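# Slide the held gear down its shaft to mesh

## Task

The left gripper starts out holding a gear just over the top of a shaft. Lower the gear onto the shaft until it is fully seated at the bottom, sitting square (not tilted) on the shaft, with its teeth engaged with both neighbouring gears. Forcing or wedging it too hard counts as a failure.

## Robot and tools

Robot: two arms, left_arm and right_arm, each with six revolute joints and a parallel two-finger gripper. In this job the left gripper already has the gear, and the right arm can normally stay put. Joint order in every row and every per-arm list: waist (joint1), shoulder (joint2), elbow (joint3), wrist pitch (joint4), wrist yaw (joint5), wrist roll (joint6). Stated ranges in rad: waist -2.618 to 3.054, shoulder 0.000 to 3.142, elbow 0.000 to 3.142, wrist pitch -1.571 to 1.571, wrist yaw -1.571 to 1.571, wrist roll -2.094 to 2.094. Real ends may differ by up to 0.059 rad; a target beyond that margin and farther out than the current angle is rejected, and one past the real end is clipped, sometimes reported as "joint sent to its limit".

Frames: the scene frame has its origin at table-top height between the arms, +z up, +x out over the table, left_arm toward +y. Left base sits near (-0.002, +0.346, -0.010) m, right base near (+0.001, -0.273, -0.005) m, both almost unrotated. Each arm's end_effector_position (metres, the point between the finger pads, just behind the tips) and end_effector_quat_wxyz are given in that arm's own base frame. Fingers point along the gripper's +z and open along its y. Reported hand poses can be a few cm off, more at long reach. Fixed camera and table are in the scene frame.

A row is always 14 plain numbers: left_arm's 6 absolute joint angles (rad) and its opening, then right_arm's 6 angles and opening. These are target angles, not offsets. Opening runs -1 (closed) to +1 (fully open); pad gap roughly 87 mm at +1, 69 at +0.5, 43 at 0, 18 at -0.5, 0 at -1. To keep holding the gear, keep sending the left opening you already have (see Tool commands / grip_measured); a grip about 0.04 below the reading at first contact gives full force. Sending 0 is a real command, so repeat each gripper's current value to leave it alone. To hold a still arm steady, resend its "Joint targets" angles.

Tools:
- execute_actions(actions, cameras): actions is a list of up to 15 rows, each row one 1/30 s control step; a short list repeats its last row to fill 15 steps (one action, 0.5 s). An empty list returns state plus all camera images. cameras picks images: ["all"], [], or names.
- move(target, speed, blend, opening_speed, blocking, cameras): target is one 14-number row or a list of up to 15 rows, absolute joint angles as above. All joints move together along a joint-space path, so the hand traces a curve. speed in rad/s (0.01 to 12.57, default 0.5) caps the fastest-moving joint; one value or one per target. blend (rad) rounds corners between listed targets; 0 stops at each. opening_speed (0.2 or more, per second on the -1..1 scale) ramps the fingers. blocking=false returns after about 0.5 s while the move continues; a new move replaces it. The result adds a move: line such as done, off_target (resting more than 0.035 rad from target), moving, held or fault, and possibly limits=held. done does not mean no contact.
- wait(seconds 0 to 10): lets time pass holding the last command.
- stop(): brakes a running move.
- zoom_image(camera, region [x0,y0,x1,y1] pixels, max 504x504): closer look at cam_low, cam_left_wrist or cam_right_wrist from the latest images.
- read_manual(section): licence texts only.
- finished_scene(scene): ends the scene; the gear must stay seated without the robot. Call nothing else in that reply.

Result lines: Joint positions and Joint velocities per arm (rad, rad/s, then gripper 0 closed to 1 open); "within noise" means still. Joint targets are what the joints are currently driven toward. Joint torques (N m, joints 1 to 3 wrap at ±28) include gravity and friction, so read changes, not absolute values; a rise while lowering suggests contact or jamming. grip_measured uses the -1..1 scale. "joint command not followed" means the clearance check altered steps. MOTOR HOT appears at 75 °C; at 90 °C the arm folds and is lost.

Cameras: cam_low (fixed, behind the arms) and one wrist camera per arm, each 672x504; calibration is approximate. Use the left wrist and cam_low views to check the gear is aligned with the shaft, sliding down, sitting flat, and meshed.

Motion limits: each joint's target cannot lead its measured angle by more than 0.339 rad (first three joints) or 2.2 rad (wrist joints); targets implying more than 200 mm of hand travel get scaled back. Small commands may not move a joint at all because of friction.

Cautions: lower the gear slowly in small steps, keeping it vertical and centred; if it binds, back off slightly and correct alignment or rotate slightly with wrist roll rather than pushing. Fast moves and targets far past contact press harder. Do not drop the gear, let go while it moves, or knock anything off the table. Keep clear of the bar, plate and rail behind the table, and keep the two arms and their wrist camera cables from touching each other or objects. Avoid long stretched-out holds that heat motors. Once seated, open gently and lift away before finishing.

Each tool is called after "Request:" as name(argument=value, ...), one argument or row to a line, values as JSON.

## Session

Request:
execute_actions(
  actions=[],
)

Scene clock: 0.00 s.
left_arm: end_effector_position=(+0.2812, -0.1467, +0.1214) grip_measured=-0.521 end_effector_quat_wxyz=(-0.005, +0.857, +0.516, +0.004) | right_arm: end_effector_position=(+0.3825, +0.0000, +0.3604) grip_measured=+0.968 end_effector_quat_wxyz=(+0.707, +0.000, +0.707, +0.000)
Joint positions: left_arm=[-0.618 1.756 1.506 -1.326 -0.011 1.441 0.239] | right_arm=[0 1.047 1.047 0 0 0 0.984]
Joint velocities: within noise
Joint torques (N m): no reading
Motor temperatures (°C): left_arm=[26 30 33 27 22 24 25] | right_arm=[22 32 31 23 26 22 25]
Heat: left arm: 33 °C; right arm: 32 °C.
Joint targets: left_arm=[-0.618 1.749 1.511 -1.331 -0.014 1.441] | right_arm=[-0.001 1.049 1.056 0.001 0.001 0.000]
Tool commands: left_gripper/opening=-1.0 right_gripper/opening=+1.0

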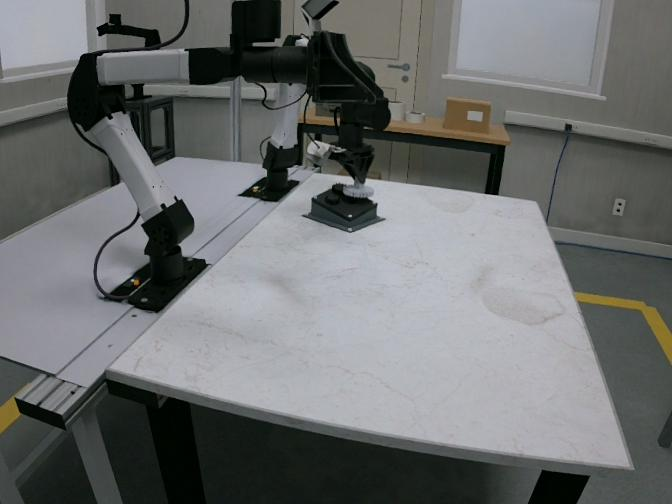

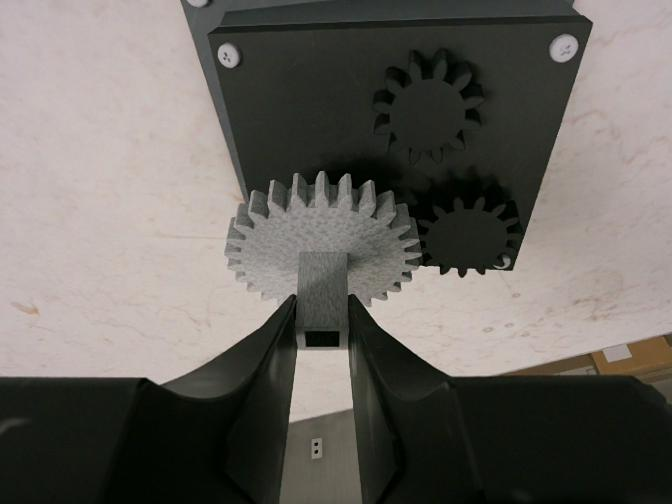

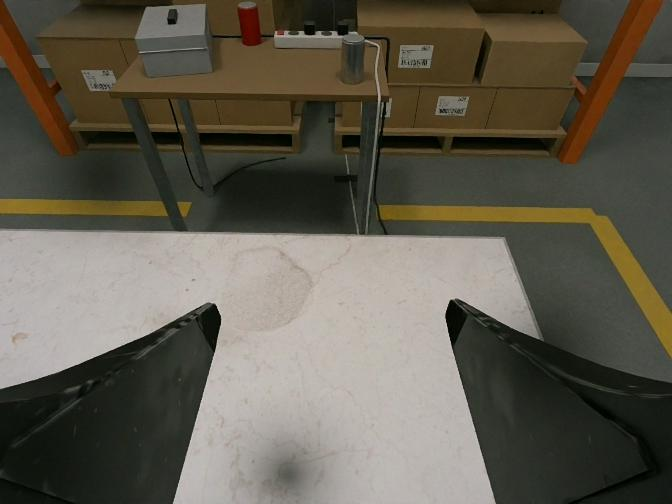

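Request:
zoom_image(
  camera="cam_left_wrist",
  region=[200, 20, 560, 290],
)

Request:
zoom_image(
  camera="cam_left_wrist",
  region=[210, 150, 440, 360],
)

Request:
zoom_image(
  camera="cam_low",
  region=[280, 140, 420, 245],
)

Scaled by 1.400 from the camera's 672x504 image, which has a finer 960x720 frame.

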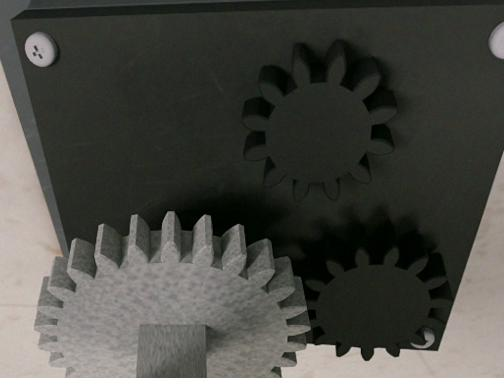

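Scaled by 2.191 from the camera's 672x504 image, which has a finer 960x720 frame.

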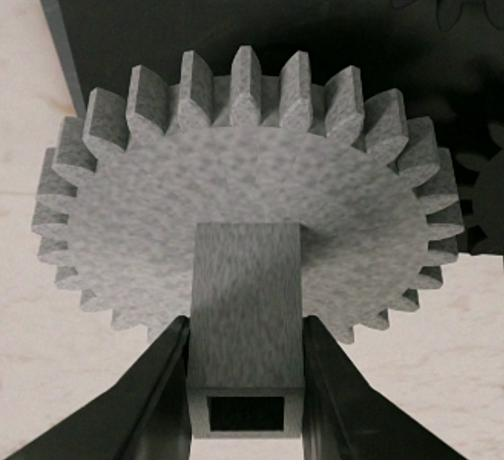

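Scaled by 3.600 from the camera's 672x504 image, which has a finer 960x720 frame.

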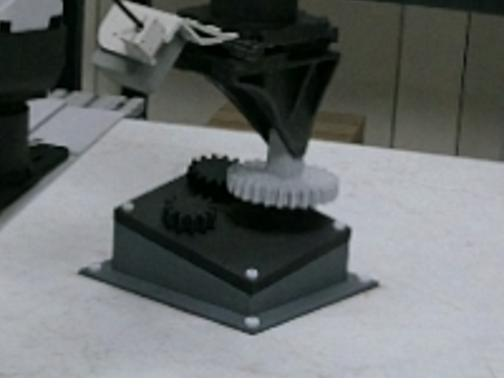

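Request:
move(
  target=[-0.618,1.770,1.732,-1.535,-0.014,1.441,-1,0,1.047,1.047,0,0,0,1],
  speed=0.4,
  cameras=["cam_left_wrist","cam_low"],
)

Request:
zoom_image(
  camera="cam_left_wrist",
  region=[210, 80, 520, 300],
)

Request:
zoom_image(
  camera="cam_low",
  region=[280, 140, 420, 245],
)

Scene clock: 1.93 s.
left_arm: end_effector_position=(+0.2808, -0.1464, +0.1733) grip_measured=-0.521 end_effector_quat_wxyz=(+0.003, +0.857, +0.516, +0.007) | right_arm: end_effector_position=(+0.3825, +0.0000, +0.3604) grip_measured=+0.968 end_effector_quat_wxyz=(+0.707, +0.000, +0.707, +0.000)
Joint positions: left_arm=[-0.618 1.756 1.714 -1.516 -0.011 1.441 0.239] | right_arm=[0 1.047 1.047 0 0 0 0.984]
Joint torques (N m): left_arm=[-0.03 -6.3 6.72 0.34 -0.04 -0.04] | right_arm=[-0.18 -2.48 7.32 1.83 -0.04 -0.01]
Heat: left arm: 33 °C; right arm: 32 °C.
Joint targets: left_arm=[-0.618 1.770 1.732 -1.535 -0.014 1.441] | right_arm=[0.000 1.047 1.047 0.000 0.000 0.000]
move: done
camera_calibration:
cam_left_wrist: T_world_to_cam=[[-0.890631, 0.454188, -0.0221485, 0.314375], [0.265505, 0.558944, 0.78555, -0.108834], [0.369167, 0.693755, -0.618401, 0.249143], [0, 0, 0, 1]] pos_world=[0.216912, -0.254798, 0.246528]
Images, in order (width x height): cam_low 672x504, cam_left_wrist 672x504.

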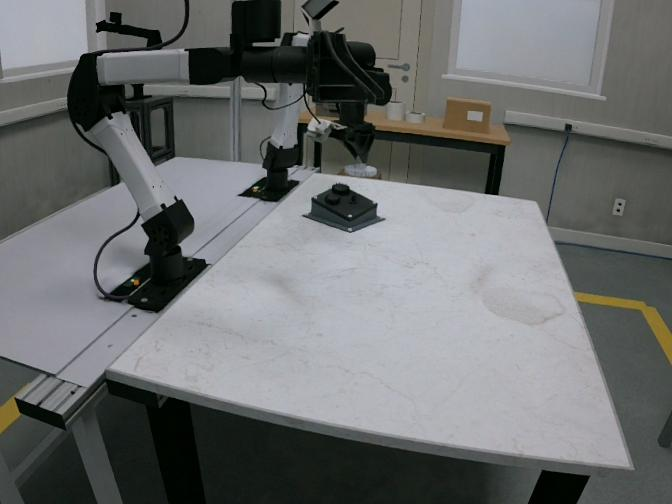

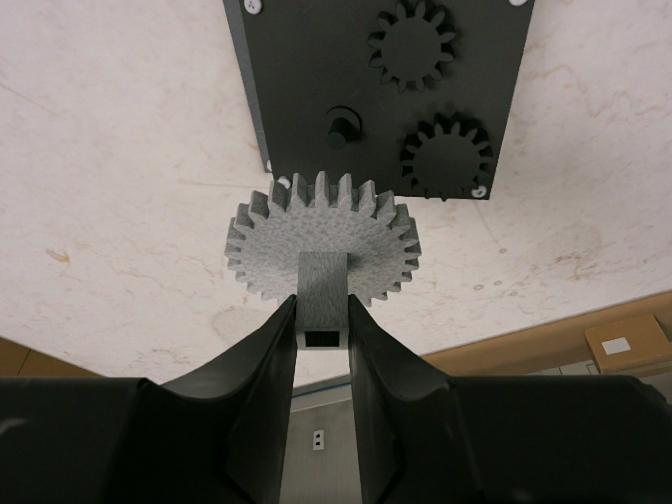

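Scaled by 1.626 from the camera's 672x504 image, which has a finer 960x720 frame.

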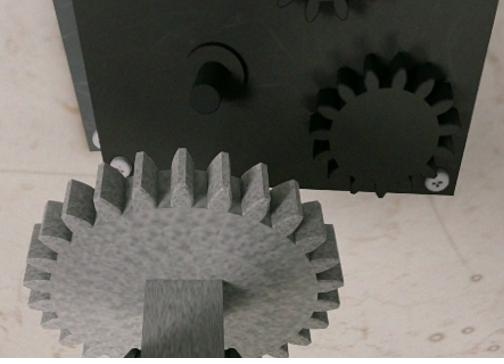

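Scaled by 3.600 from the camera's 672x504 image, which has a finer 960x720 frame.

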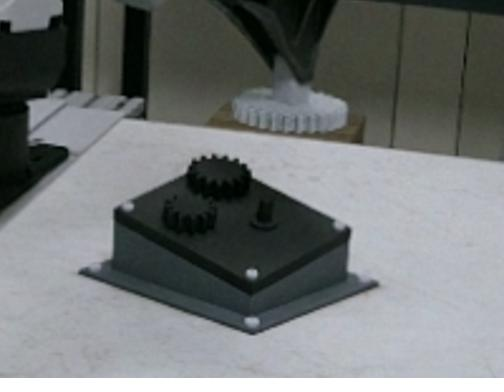

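Request:
zoom_image(
  camera="cam_left_wrist",
  region=[310, 85, 510, 215],
)

Request:
zoom_image(
  camera="cam_left_wrist",
  region=[340, 0, 500, 110],
)

Request:
zoom_image(
  camera="cam_left_wrist",
  region=[220, 0, 380, 200],
)

Request:
zoom_image(
  camera="cam_left_wrist",
  region=[480, 0, 560, 60],
)

Request:
zoom_image(
  camera="cam_left_wrist",
  region=[210, 155, 435, 360],
)

Scaled by 2.520 from the camera's 672x504 image, which has a finer 960x720 frame.

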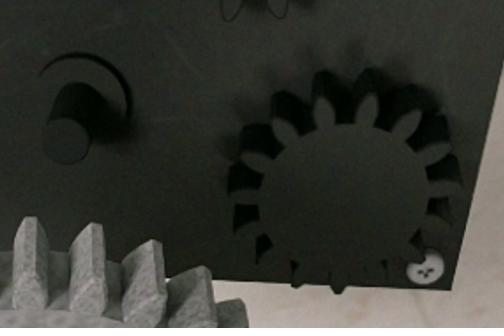

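Scaled by 3.150 from the camera's 672x504 image, which has a finer 960x720 frame.

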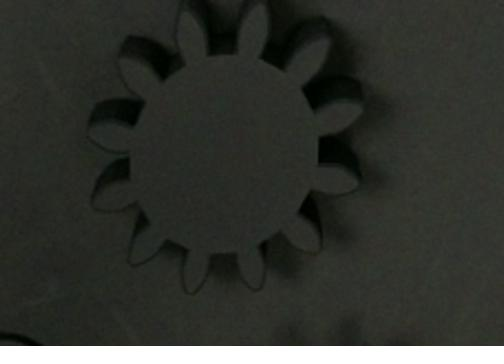

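Scaled by 2.520 from the camera's 672x504 image, which has a finer 960x720 frame.

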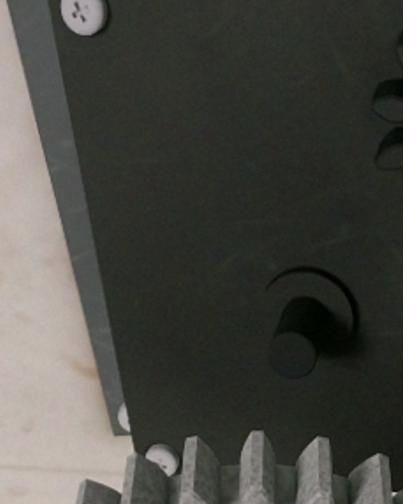

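Scaled by 6.300 from the camera's 672x504 image, which has a finer 960x720 frame.

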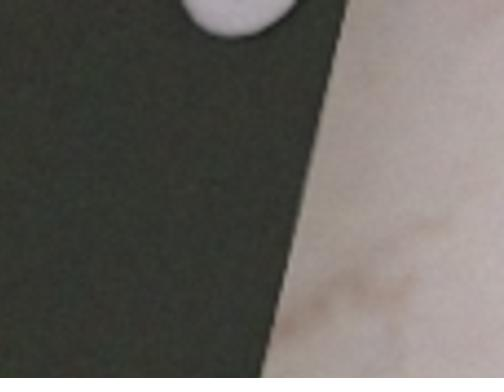

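Scaled by 2.240 from the camera's 672x504 image, which has a finer 960x720 frame.

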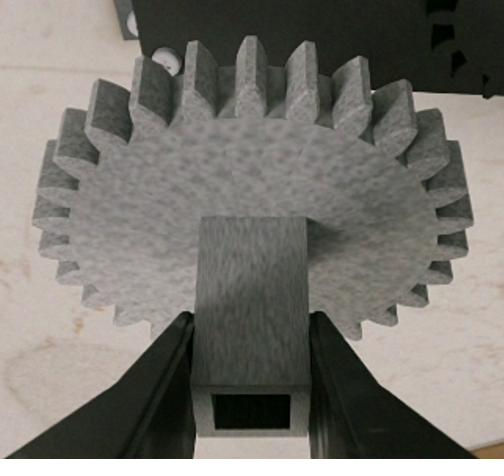

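Request:
zoom_image(
  camera="cam_left_wrist",
  region=[280, 160, 370, 260],
)

Request:
zoom_image(
  camera="cam_left_wrist",
  region=[350, 170, 440, 310],
)

Request:
zoom_image(
  camera="cam_left_wrist",
  region=[210, 170, 300, 310],
)

Scaled by 5.040 from the camera's 672x504 image, which has a finer 960x720 frame.

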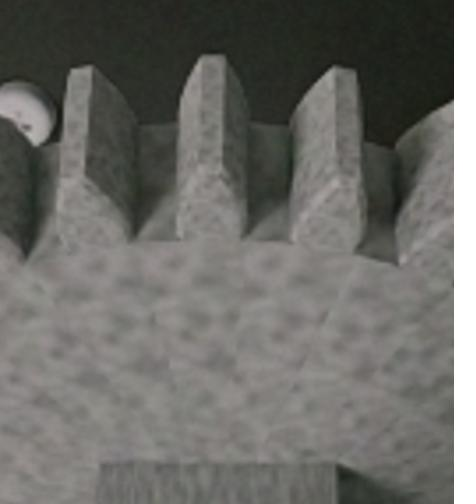

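Scaled by 3.600 from the camera's 672x504 image, which has a finer 960x720 frame.

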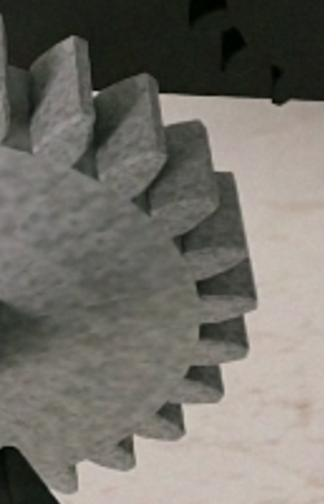

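Scaled by 3.600 from the camera's 672x504 image, which has a finer 960x720 frame.

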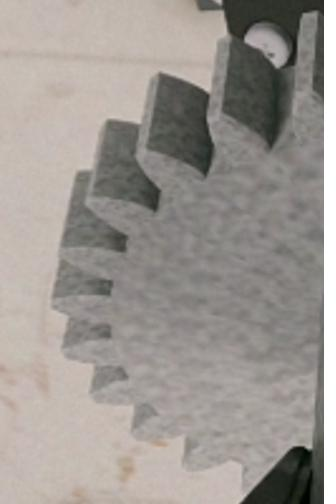

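Request:
zoom_image(
  camera="cam_low",
  region=[300, 180, 348, 234],
)

Request:
zoom_image(
  camera="cam_low",
  region=[342, 180, 390, 234],
)

Request:
zoom_image(
  camera="cam_left_wrist",
  region=[310, 85, 390, 165],
)

Scaled by 9.333 from the camera's 672x504 image, which has a finer 960x720 frame.

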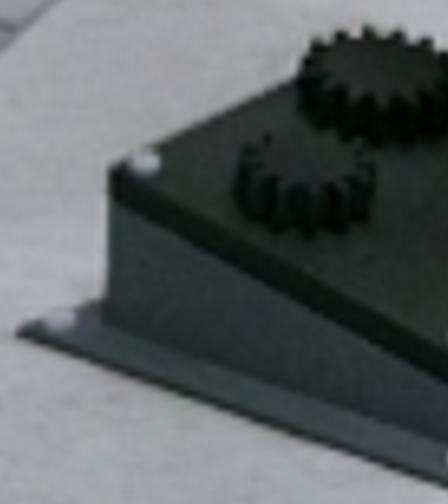

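Scaled by 9.333 from the camera's 672x504 image, which has a finer 960x720 frame.

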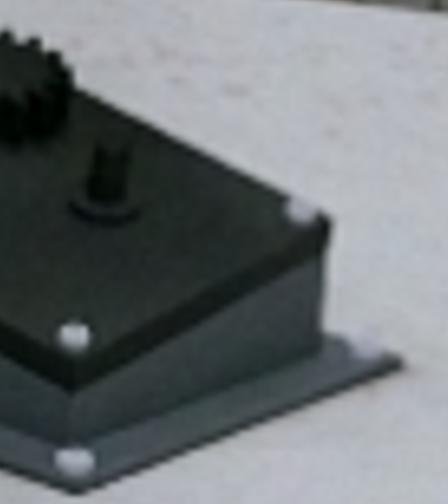

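Scaled by 6.300 from the camera's 672x504 image, which has a finer 960x720 frame.

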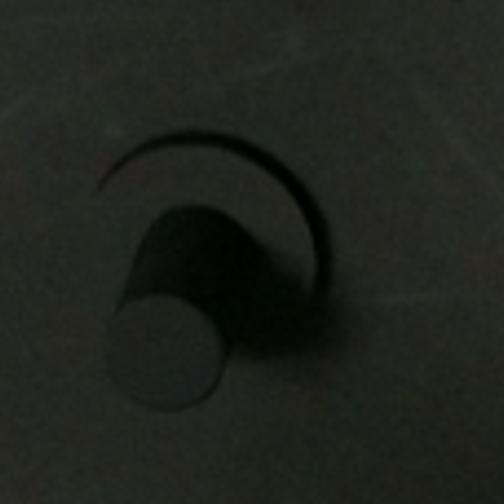

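Request:
move(
  target=[-0.669,1.591,1.529,-1.503,-0.014,1.383,-1,0,1.047,1.047,0,0,0,1],
  speed=0.4,
  cameras=["cam_left_wrist"],
)

Request:
zoom_image(
  camera="cam_left_wrist",
  region=[220, 60, 340, 180],
)

Request:
zoom_image(
  camera="cam_left_wrist",
  region=[300, 0, 500, 220],
)

Request:
zoom_image(
  camera="cam_left_wrist",
  region=[130, 0, 250, 220],
)

Scene clock: 20.10 s.
left_arm: end_effector_position=(+0.2386, -0.1314, +0.1709) grip_measured=-0.521 end_effector_quat_wxyz=(-0.007, +0.856, +0.517, +0.003) | right_arm: end_effector_position=(+0.3825, +0.0000, +0.3604) grip_measured=+0.968 end_effector_quat_wxyz=(+0.707, +0.000, +0.707, +0.000)
Joint positions: left_arm=[-0.662 1.611 1.54 -1.511 -0.011 1.393 0.239] | right_arm=[0 1.047 1.047 0 0 0 0.984]
Joint torques (N m): left_arm=[-0.68 -7.61 4.38 0.54 -0.05 -0.13] | right_arm=[-0.2 -2.47 7.32 1.82 -0.04 -0.01]
Motor temperatures (°C): left_arm=[25 35 36 26 22 24 26] | right_arm=[22 32 33 28 26 22 25]
Heat: left arm: 36 °C; right arm: 33 °C.
Joint targets: left_arm=[-0.669 1.591 1.529 -1.503 -0.014 1.383] | right_arm=[0.000 1.047 1.047 0.000 0.000 0.000]
move: done
camera_calibration:
cam_left_wrist: T_world_to_cam=[[-0.892747, 0.450558, 0.000294142, 0.266218], [0.277546, 0.549422, 0.788101, -0.108662], [0.354924, 0.703657, -0.615546, 0.257019], [0, 0, 0, 1]] pos_world=[0.176602, -0.241099, 0.243766]
Images, in order (width x height): cam_left_wrist 672x504.

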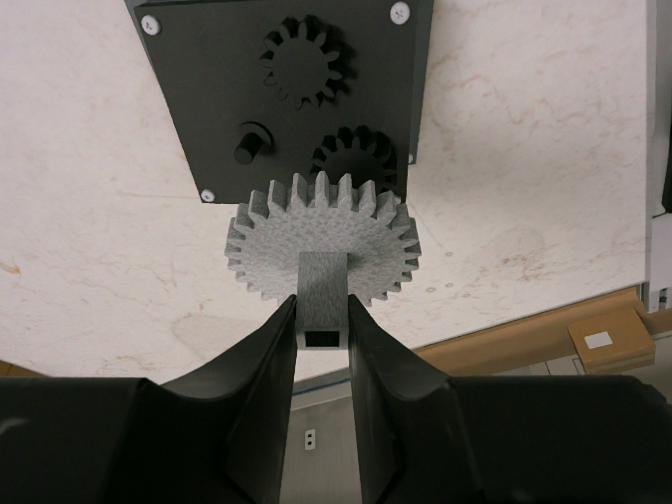

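Scaled by 4.200 from the camera's 672x504 image, which has a finer 960x720 frame.

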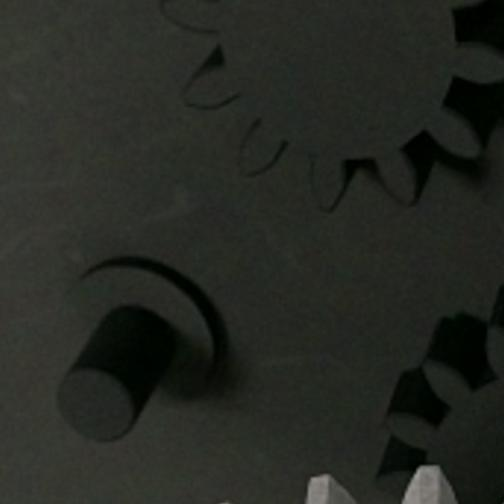

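Scaled by 2.291 from the camera's 672x504 image, which has a finer 960x720 frame.

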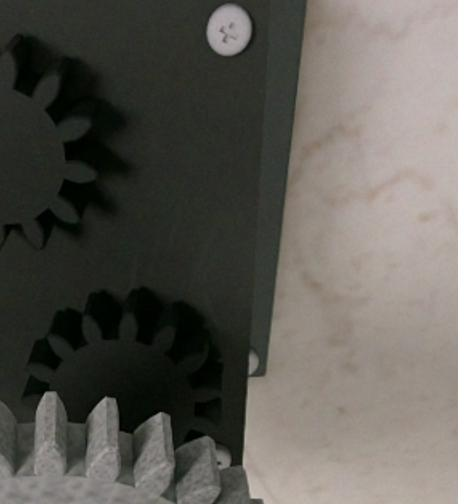

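Scaled by 2.291 from the camera's 672x504 image, which has a finer 960x720 frame.

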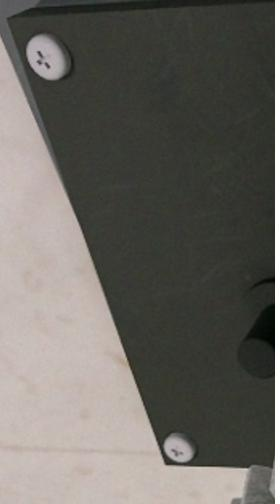

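Request:
zoom_image(
  camera="cam_left_wrist",
  region=[300, 115, 420, 205],
)

Request:
zoom_image(
  camera="cam_left_wrist",
  region=[245, 5, 365, 115],
)

Scaled by 4.200 from the camera's 672x504 image, which has a finer 960x720 frame.

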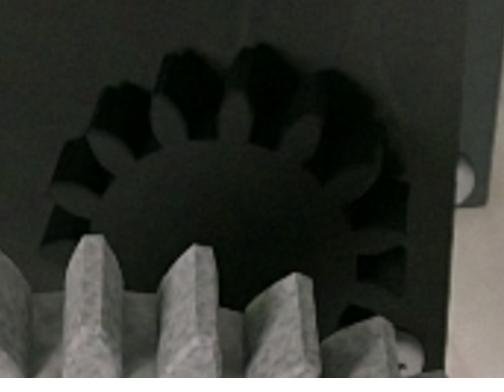

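Scaled by 4.200 from the camera's 672x504 image, which has a finer 960x720 frame.

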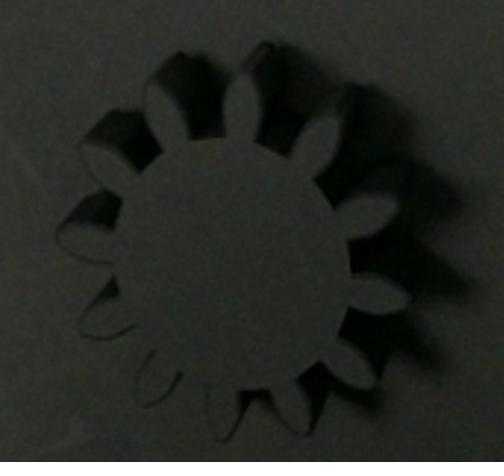

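Request:
move(
  target=[-0.693,1.911,1.640,-1.451,-0.097,1.376,-1,0,1.047,1.047,0,0,0,1],
  speed=0.35,
  cameras=["cam_left_wrist","cam_low"],
)

Request:
zoom_image(
  camera="cam_low",
  region=[326, 166, 386, 220],
)

Request:
zoom_image(
  camera="cam_left_wrist",
  region=[150, 0, 560, 300],
)

Scene clock: 25.40 s.
left_arm: end_effector_position=(+0.2737, -0.1515, +0.1176) grip_measured=-0.521 end_effector_quat_wxyz=(-0.091, +0.858, +0.505, +0.014) | right_arm: end_effector_position=(+0.3825, +0.0000, +0.3604) grip_measured=+0.968 end_effector_quat_wxyz=(+0.707, +0.000, +0.707, +0.000)
Joint positions: left_arm=[-0.687 1.888 1.625 -1.468 -0.089 1.383 0.24] | right_arm=[0 1.047 1.047 0 0 0 0.984]
Joint torques (N m): left_arm=[-0.55 -6.61 6.37 0.3 -0.14 -0.1] | right_arm=[-0.2 -2.47 7.34 1.83 -0.04 -0.01]
Heat: left arm: 36 °C; right arm: 33 °C.
Joint targets: left_arm=[-0.693 1.911 1.640 -1.451 -0.097 1.376] | right_arm=[0.000 1.047 1.047 0.000 0.000 0.000]
move: done
camera_calibration:
cam_left_wrist: T_world_to_cam=[[-0.878123, 0.460283, 0.130532, 0.288754], [0.34331, 0.416187, 0.841978, -0.109871], [0.333223, 0.784173, -0.523483, 0.233146], [0, 0, 0, 1]] pos_world=[0.213592, -0.270009, 0.176865]
Images, in order (width x height): cam_low 672x504, cam_left_wrist 672x504.

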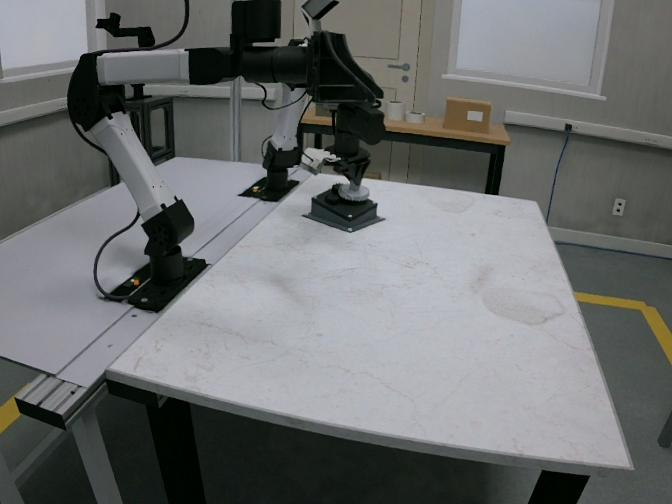

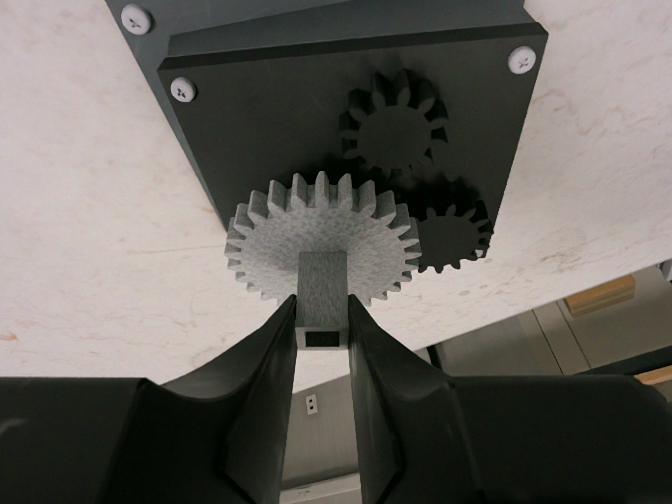

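Scaled by 8.400 from the camera's 672x504 image, which has a finer 960x720 frame.

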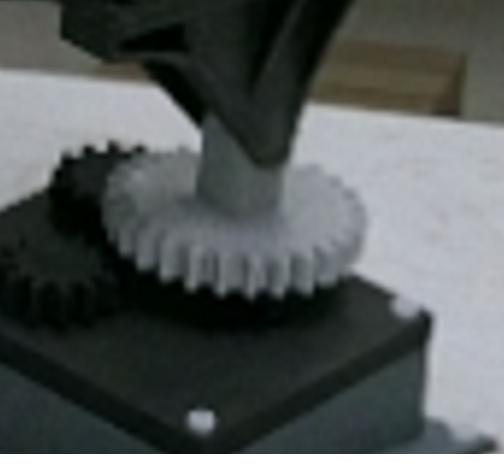

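Scaled by 1.229 from the camera's 672x504 image, which has a finer 960x720 frame.

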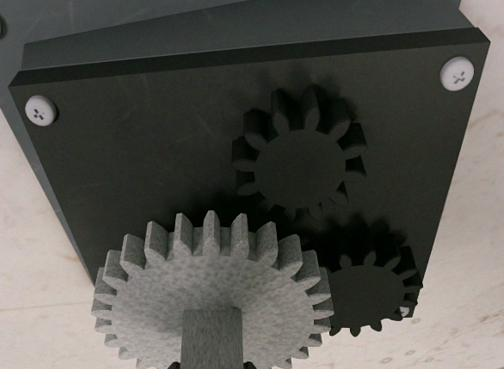

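Request:
move(
  target=[
    [-0.680,1.912,1.600,-1.434,-0.098,1.400,-1,0,1.047,1.047,0,0,0,1],
    [-0.679,1.911,1.578,-1.414,-0.098,1.401,-1,0,1.047,1.047,0,0,0,1],
  ],
  speed=[0.1,0.06],
  blend=0.005,
  cameras=["cam_low"],
)

Request:
zoom_image(
  camera="cam_low",
  region=[326, 166, 386, 220],
)

Scene clock: 27.23 s.
left_arm: end_effector_position=(+0.2746, -0.1516, +0.1163) grip_measured=-0.521 end_effector_quat_wxyz=(-0.089, +0.859, +0.504, +0.016) | right_arm: end_effector_position=(+0.3825, +0.0000, +0.3604) grip_measured=+0.968 end_effector_quat_wxyz=(+0.707, +0.000, +0.707, +0.000)
Joint positions: left_arm=[-0.687 1.887 1.618 -1.458 -0.092 1.386 0.24] | right_arm=[0 1.047 1.047 0 0 0 0.984]
Joint torques (N m): left_arm=[0.79 -6.42 2.03 0.58 -0.12 0.14] | right_arm=[-0.18 -2.47 7.34 1.82 -0.04 -0.01]
Heat: left arm: 37 °C; right arm: 34 °C.
Joint targets: left_arm=[-0.679 1.911 1.578 -1.414 -0.098 1.401] | right_arm=[0.000 1.047 1.047 0.000 0.000 0.000]
move: off_target (left_arm); left_arm: the wrist pitch is farthest, 0.044 rad from its target
Images, in order (width x height): cam_low 672x504.

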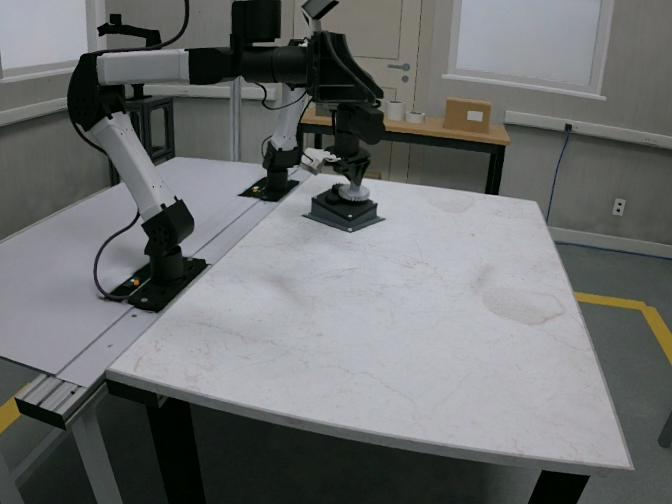

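Scaled by 8.400 from the camera's 672x504 image, which has a finer 960x720 frame.

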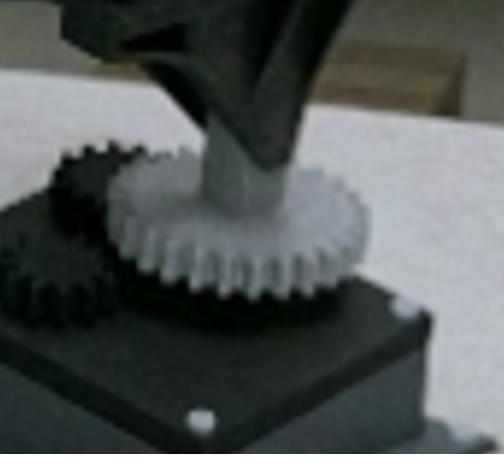

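Request:
move(
  target=[
    [-0.683,1.911,1.640,-1.482,-0.098,1.396,-1,0,1.047,1.047,0,0,0,1],
    [-0.701,1.921,1.654,-1.484,-0.097,1.374,-1,0,1.047,1.047,0,0,0,1],
    [-0.700,1.920,1.600,-1.434,-0.097,1.374,-1,0,1.047,1.047,0,0,0,1],
  ],
  speed=[0.15,0.1,0.08],
  blend=0.004,
)

Scene clock: 30.73 s.
left_arm: end_effector_position=(+0.2749, -0.1527, +0.1167) grip_measured=-0.521 end_effector_quat_wxyz=(-0.096, +0.860, +0.501, +0.022) | right_arm: end_effector_position=(+0.3825, +0.0000, +0.3604) grip_measured=+0.968 end_effector_quat_wxyz=(+0.707, +0.000, +0.707, +0.000)
Joint positions: left_arm=[-0.696 1.898 1.629 -1.468 -0.106 1.381 0.24] | right_arm=[0 1.047 1.047 0 0 0 0.984]
Joint torques (N m): left_arm=[-0.31 -6.74 2.77 0.47 0.01 -0.08] | right_arm=[-0.2 -2.48 7.34 1.83 -0.03 0]
Heat: left arm: 36 °C; right arm: 34 °C.
Joint targets: left_arm=[-0.700 1.920 1.600 -1.434 -0.097 1.374] | right_arm=[0.000 1.047 1.047 0.000 0.000 0.000]
move: done

Request:
wait(
  seconds=0,
  cameras=["cam_low","cam_left_wrist"],
)

Request:
zoom_image(
  camera="cam_low",
  region=[326, 166, 386, 220],
)

Request:
zoom_image(
  camera="cam_left_wrist",
  region=[200, 120, 500, 370],
)

Scene clock: 30.93 s.
left_arm: end_effector_position=(+0.2749, -0.1527, +0.1167) grip_measured=-0.521 end_effector_quat_wxyz=(-0.096, +0.860, +0.501, +0.022) | right_arm: end_effector_position=(+0.3825, +0.0000, +0.3604) grip_measured=+0.968 end_effector_quat_wxyz=(+0.707, +0.000, +0.707, +0.000)
Joint positions: left_arm=[-0.696 1.898 1.629 -1.468 -0.106 1.381 0.24] | right_arm=[0 1.047 1.047 0 0 0 0.984]
Joint torques (N m): left_arm=[-0.32 -6.72 2.78 0.46 0.01 -0.11] | right_arm=[-0.2 -2.47 7.32 1.83 -0.04 -0.01]
Heat: left arm: 36 °C; right arm: 34 °C.
Joint targets: left_arm=[-0.700 1.920 1.600 -1.434 -0.097 1.374] | right_arm=[0.000 1.047 1.047 0.000 0.000 0.000]
Tool commands: left_gripper/opening=-1.0 right_gripper/opening=+1.0
camera_calibration:
cam_left_wrist: T_world_to_cam=[[-0.874338, 0.466885, 0.132485, 0.2902], [0.341974, 0.398991, 0.8508, -0.112301], [0.344365, 0.789193, -0.508515, 0.229227], [0, 0, 0, 1]] pos_world=[0.213199, -0.271588, 0.173664]
Images, in order (width x height): cam_low 672x504, cam_left_wrist 672x504.

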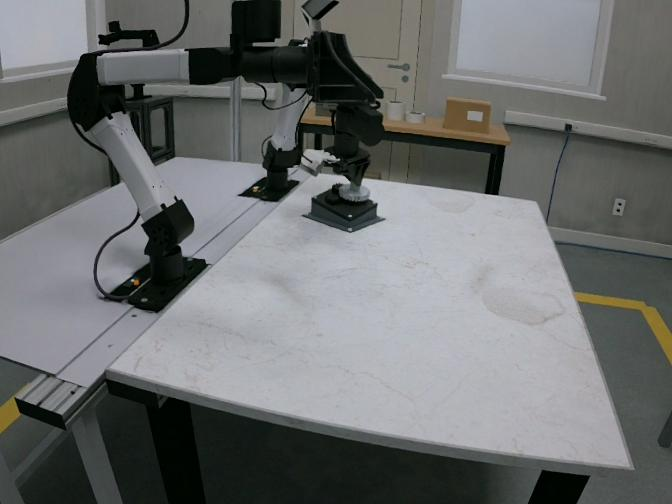

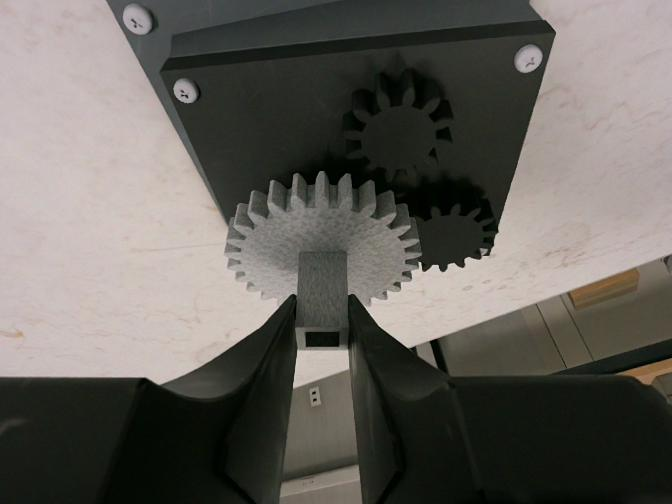

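Scaled by 8.400 from the camera's 672x504 image, which has a finer 960x720 frame.

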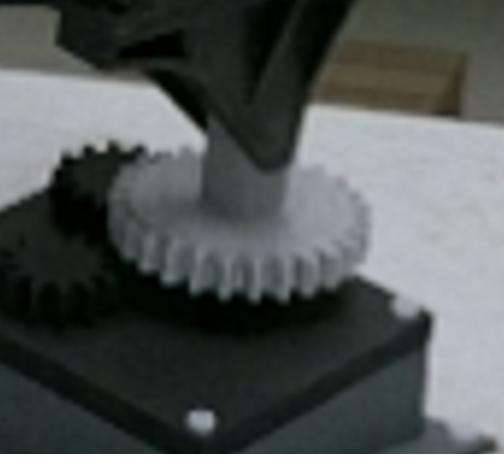

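Scaled by 1.680 from the camera's 672x504 image, which has a finer 960x720 frame.

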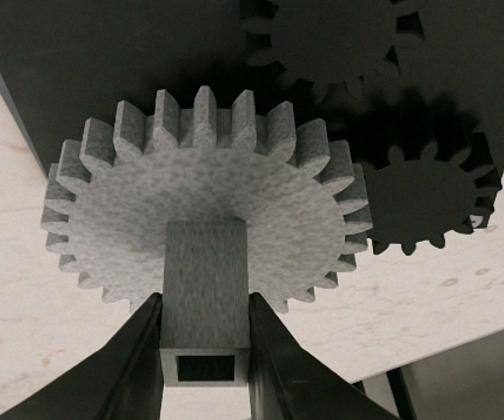

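Request:
zoom_image(
  camera="cam_left_wrist",
  region=[340, 60, 460, 190],
)

Request:
zoom_image(
  camera="cam_left_wrist",
  region=[400, 180, 510, 290],
)

Scaled by 3.877 from the camera's 672x504 image, which has a finer 960x720 frame.

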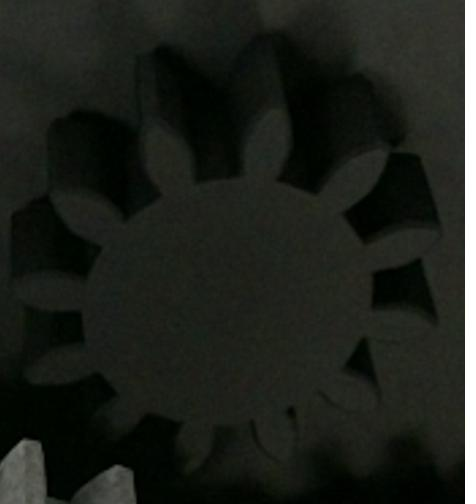

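Scaled by 4.582 from the camera's 672x504 image, which has a finer 960x720 frame.

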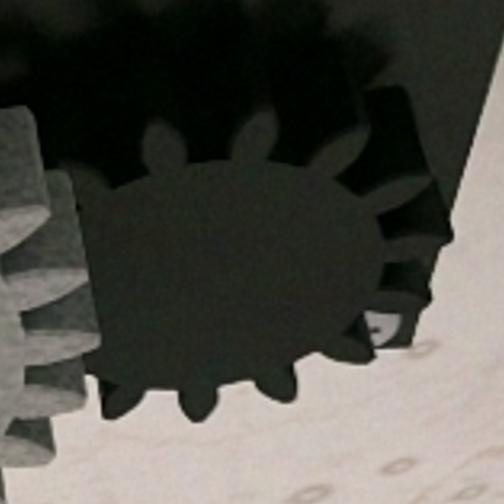

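Request:
move(
  target=[
    [-0.700,1.920,1.664,-1.500,-0.089,1.374,-1,0,1.047,1.047,0,0,0,1],
  ],
  speed=0.15,
  cameras=["cam_low"],
)

Request:
zoom_image(
  camera="cam_low",
  region=[326, 166, 386, 220],
)

Scene clock: 33.47 s.
left_arm: end_effector_position=(+0.2741, -0.1545, +0.1179) grip_measured=-0.521 end_effector_quat_wxyz=(-0.095, +0.860, +0.502, +0.016) | right_arm: end_effector_position=(+0.3825, +0.0000, +0.3604) grip_measured=+0.968 end_effector_quat_wxyz=(+0.707, +0.000, +0.707, +0.000)
Joint positions: left_arm=[-0.696 1.904 1.644 -1.48 -0.094 1.381 0.24] | right_arm=[0 1.047 1.047 0 0 0 0.984]
Joint torques (N m): left_arm=[-0.39 -7.23 6.75 -0.07 -0.03 -0.1] | right_arm=[-0.2 -2.48 7.34 1.83 -0.04 0]
Heat: left arm: 37 °C; right arm: 34 °C.
Joint targets: left_arm=[-0.700 1.920 1.664 -1.500 -0.089 1.374] | right_arm=[0.000 1.047 1.047 0.000 0.000 0.000]
move: done
Images, in order (width x height): cam_low 672x504.

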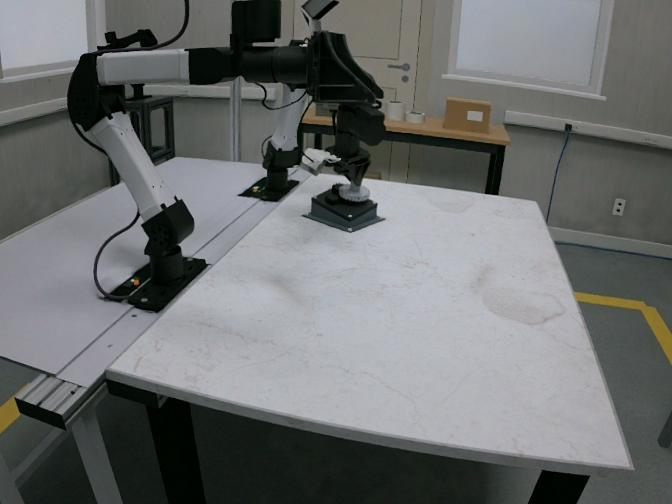

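Scaled by 8.400 from the camera's 672x504 image, which has a finer 960x720 frame.

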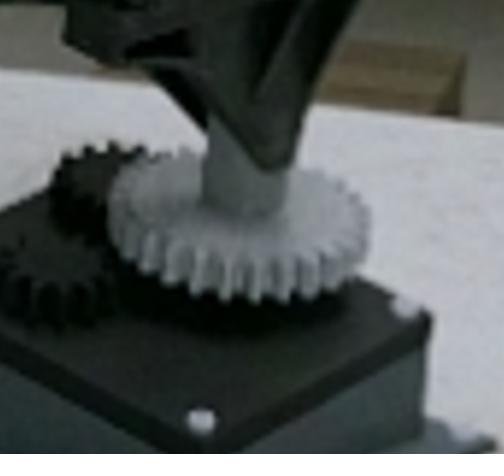

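Request:
move(
  target=[-0.699,1.920,1.602,-1.442,-0.089,1.376,-1,0,1.047,1.047,0,0,0,1],
  speed=0.08,
)

Scene clock: 34.57 s.
left_arm: end_effector_position=(+0.2756, -0.1536, +0.1164) grip_measured=-0.521 end_effector_quat_wxyz=(-0.096, +0.860, +0.501, +0.021) | right_arm: end_effector_position=(+0.3825, +0.0000, +0.3604) grip_measured=+0.968 end_effector_quat_wxyz=(+0.707, +0.000, +0.707, +0.000)
Joint positions: left_arm=[-0.697 1.904 1.635 -1.47 -0.105 1.381 0.24] | right_arm=[0 1.047 1.047 0 0 0 0.984]
Joint torques (N m): left_arm=[-0.17 -7.21 2.48 0.4 0.08 -0.08] | right_arm=[-0.2 -2.48 7.34 1.83 -0.04 -0.01]
Heat: left arm: 37 °C; right arm: 34 °C.
Joint targets: left_arm=[-0.699 1.920 1.602 -1.442 -0.089 1.376] | right_arm=[0.000 1.047 1.047 0.000 0.000 0.000]
move: done

Request:
move(
  target=[
    [-0.700,1.922,1.662,-1.498,-0.087,1.376,-1,0,1.047,1.047,0,0,0,1],
    [-0.706,1.928,1.670,-1.500,-0.087,1.371,-1,0,1.047,1.047,0,0,0,1],
    [-0.705,1.928,1.617,-1.452,-0.087,1.371,-1,0,1.047,1.047,0,0,0,1],
  ],
  speed=[0.15,0.1,0.08],
  blend=[0,0.002,0],
)

Scene clock: 37.50 s.
left_arm: end_effector_position=(+0.2754, -0.1554, +0.1163) grip_measured=-0.521 end_effector_quat_wxyz=(-0.096, +0.860, +0.501, +0.019) | right_arm: end_effector_position=(+0.3825, +0.0000, +0.3604) grip_measured=+0.968 end_effector_quat_wxyz=(+0.707, +0.000, +0.707, +0.000)
Joint positions: left_arm=[-0.699 1.909 1.643 -1.474 -0.1 1.379 0.24] | right_arm=[0 1.047 1.047 0 0 0 0.984]
Joint torques (N m): left_arm=[-0.55 -7.04 3.07 0.33 0.06 -0.11] | right_arm=[-0.18 -2.47 7.34 1.83 -0.04 -0.01]
Heat: left arm: 37 °C; right arm: 34 °C.
Joint targets: left_arm=[-0.705 1.928 1.617 -1.452 -0.087 1.371] | right_arm=[0.000 1.047 1.047 0.000 0.000 0.000]
move: done

Request:
move(
  target=[
    [-0.705,1.928,1.664,-1.496,-0.087,1.371,-1,0,1.047,1.047,0,0,0,1],
    [-0.692,1.937,1.680,-1.501,-0.086,1.371,-1,0,1.047,1.047,0,0,0,1],
    [-0.692,1.937,1.630,-1.460,-0.086,1.371,-1,0,1.047,1.047,0,0,0,1],
  ],
  speed=[0.15,0.1,0.08],
  blend=[0,0.002,0],
)

Scene clock: 40.70 s.
left_arm: end_effector_position=(+0.2748, -0.1572, +0.1124) grip_measured=-0.521 end_effector_quat_wxyz=(-0.098, +0.860, +0.501, +0.013) | right_arm: end_effector_position=(+0.3825, +0.0000, +0.3604) grip_measured=+0.968 end_effector_quat_wxyz=(+0.707, +0.000, +0.707, +0.000)
Joint positions: left_arm=[-0.699 1.921 1.644 -1.472 -0.09 1.379 0.24] | right_arm=[0 1.047 1.047 0 0 0 0.984]
Joint torques (N m): left_arm=[0.7 -7.39 3.99 0.22 -0.03 -0.11] | right_arm=[-0.18 -2.48 7.34 1.83 -0.04 -0.01]
Heat: left arm: 38 °C; right arm: 35 °C.
Joint targets: left_arm=[-0.692 1.937 1.630 -1.460 -0.086 1.371] | right_arm=[0.000 1.047 1.047 0.000 0.000 0.000]
move: done

Request:
move(
  target=[-0.695,1.935,1.604,-1.436,-0.089,1.373,-1,0,1.047,1.047,0,0,0,1],
  speed=0.08,
)

Scene clock: 41.67 s.
left_arm: end_effector_position=(+0.2759, -0.1564, +0.1109) grip_measured=-0.521 end_effector_quat_wxyz=(-0.099, +0.860, +0.501, +0.016) | right_arm: end_effector_position=(+0.3825, +0.0000, +0.3604) grip_measured=+0.968 end_effector_quat_wxyz=(+0.707, +0.000, +0.707, +0.000)
Joint positions: left_arm=[-0.699 1.921 1.637 -1.463 -0.098 1.379 0.24] | right_arm=[0 1.047 1.047 0 0 0 0.984]
Joint torques (N m): left_arm=[0.42 -7.54 2.52 0.37 0.01 -0.09] | right_arm=[-0.2 -2.48 7.32 1.83 -0.04 0]
Heat: left arm: 38 °C; right arm: 35 °C.
Joint targets: left_arm=[-0.695 1.935 1.604 -1.436 -0.089 1.373] | right_arm=[0.000 1.047 1.047 0.000 0.000 0.000]
move: done

Request:
move(
  target=[-0.724,1.888,1.598,-1.425,-0.133,1.315,-1,0,1.047,1.047,0,0,0,1],
  speed=0.08,
  cameras=["cam_left_wrist"],
)

Request:
zoom_image(
  camera="cam_left_wrist",
  region=[320, 80, 540, 290],
)

Scene clock: 43.70 s.
left_arm: end_effector_position=(+0.2748, -0.1570, +0.1123) grip_measured=-0.521 end_effector_quat_wxyz=(-0.096, +0.852, +0.513, +0.037) | right_arm: end_effector_position=(+0.3825, +0.0000, +0.3604) grip_measured=+0.968 end_effector_quat_wxyz=(+0.707, +0.000, +0.707, +0.000)
Joint positions: left_arm=[-0.719 1.907 1.618 -1.443 -0.129 1.33 0.24] | right_arm=[0 1.047 1.047 0 0 0 0.984]
Joint torques (N m): left_arm=[-0.47 -10.15 3.56 0.31 -0.12 -0.18] | right_arm=[-0.18 -2.48 7.34 1.83 -0.04 -0.01]
Heat: left arm: 39 °C; right arm: 35 °C.
Joint targets: left_arm=[-0.724 1.888 1.598 -1.425 -0.133 1.315] | right_arm=[0.000 1.047 1.047 0.000 0.000 0.000]
move: done
camera_calibration:
cam_left_wrist: T_world_to_cam=[[-0.888731, 0.443832, 0.114765, 0.294992], [0.307784, 0.392151, 0.866883, -0.100215], [0.339745, 0.805749, -0.485121, 0.231705], [0, 0, 0, 1]] pos_world=[0.214292, -0.278324, 0.165425]
Images, in order (width x height): cam_left_wrist 672x504.

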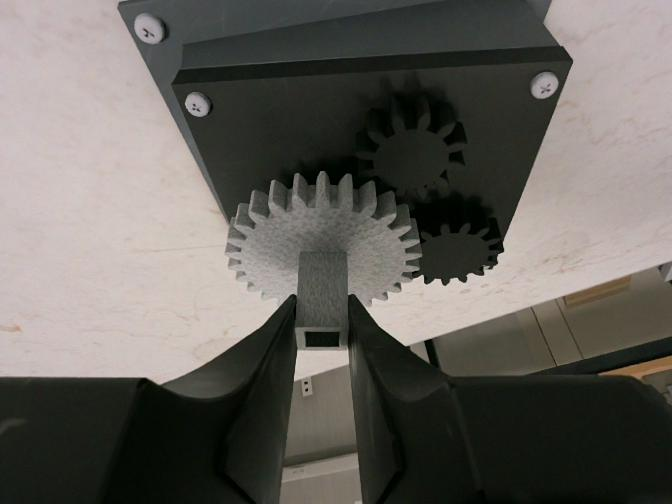

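Scaled by 2.291 from the camera's 672x504 image, which has a finer 960x720 frame.

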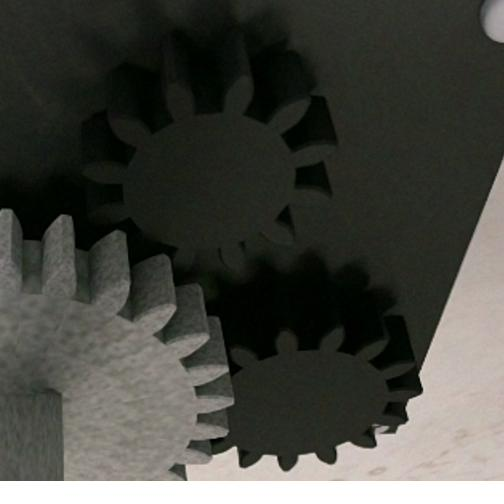

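Request:
move(
  target=[
    [-0.723,1.888,1.585,-1.414,-0.133,1.315,-1,0,1.047,1.047,0,0,0,1],
  ],
  speed=0.06,
)

Scene clock: 44.63 s.
left_arm: end_effector_position=(+0.2746, -0.1569, +0.1122) grip_measured=-0.521 end_effector_quat_wxyz=(-0.093, +0.852, +0.513, +0.038) | right_arm: end_effector_position=(+0.3825, +0.0000, +0.3604) grip_measured=+0.968 end_effector_quat_wxyz=(+0.707, +0.000, +0.707, +0.000)
Joint positions: left_arm=[-0.719 1.9 1.609 -1.435 -0.13 1.329 0.24] | right_arm=[0 1.047 1.047 0 0 0 0.984]
Joint torques (N m): left_arm=[-0.38 -9.5 3.22 0.36 -0.12 -0.18] | right_arm=[-0.2 -2.47 7.34 1.83 -0.04 -0.01]
Heat: left arm: 39 °C; right arm: 35 °C.
Joint targets: left_arm=[-0.723 1.888 1.585 -1.414 -0.133 1.315] | right_arm=[0.000 1.047 1.047 0.000 0.000 0.000]
move: done

Request:
move(
  target=[
    [-0.720,1.895,1.590,-1.412,-0.133,1.253,-1,0,1.047,1.047,0,0,0,1],
  ],
  speed=0.06,
)

Scene clock: 46.17 s.
left_arm: end_effector_position=(+0.2742, -0.1567, +0.1123) grip_measured=-0.521 end_effector_quat_wxyz=(-0.089, +0.839, +0.535, +0.043) | right_arm: end_effector_position=(+0.3825, +0.0000, +0.3604) grip_measured=+0.968 end_effector_quat_wxyz=(+0.707, +0.000, +0.707, +0.000)
Joint positions: left_arm=[-0.719 1.9 1.609 -1.428 -0.132 1.277 0.24] | right_arm=[0 1.047 1.047 0 0 0 0.984]
Joint torques (N m): left_arm=[-0.09 -8.95 3.62 0.33 -0.11 -0.3] | right_arm=[-0.2 -2.48 7.32 1.82 -0.04 -0.01]
Heat: left arm: 39 °C; right arm: 35 °C.
Joint targets: left_arm=[-0.720 1.895 1.590 -1.412 -0.133 1.253] | right_arm=[0.000 1.047 1.047 0.000 0.000 0.000]
move: done

Request:
move(
  target=[
    [-0.724,1.885,1.580,-1.411,-0.133,1.380,-1,0,1.047,1.047,0,0,0,1],
  ],
  speed=0.08,
)

Scene clock: 48.33 s.
left_arm: end_effector_position=(+0.2759, -0.1575, +0.1121) grip_measured=-0.521 end_effector_quat_wxyz=(-0.092, +0.863, +0.496, +0.039) | right_arm: end_effector_position=(+0.3825, +0.0000, +0.3604) grip_measured=+0.968 end_effector_quat_wxyz=(+0.707, +0.000, +0.707, +0.000)
Joint positions: left_arm=[-0.721 1.895 1.603 -1.43 -0.133 1.367 0.24] | right_arm=[0 1.047 1.047 0 0 0 0.984]
Joint torques (N m): left_arm=[-0.28 -9.32 3.32 0.34 -0.09 0.12] | right_arm=[-0.2 -2.48 7.34 1.83 -0.03 -0.01]
Heat: left arm: 39 °C; right arm: 35 °C.
Joint targets: left_arm=[-0.724 1.885 1.580 -1.411 -0.133 1.380] | right_arm=[0.000 1.047 1.047 0.000 0.000 0.000]
move: done


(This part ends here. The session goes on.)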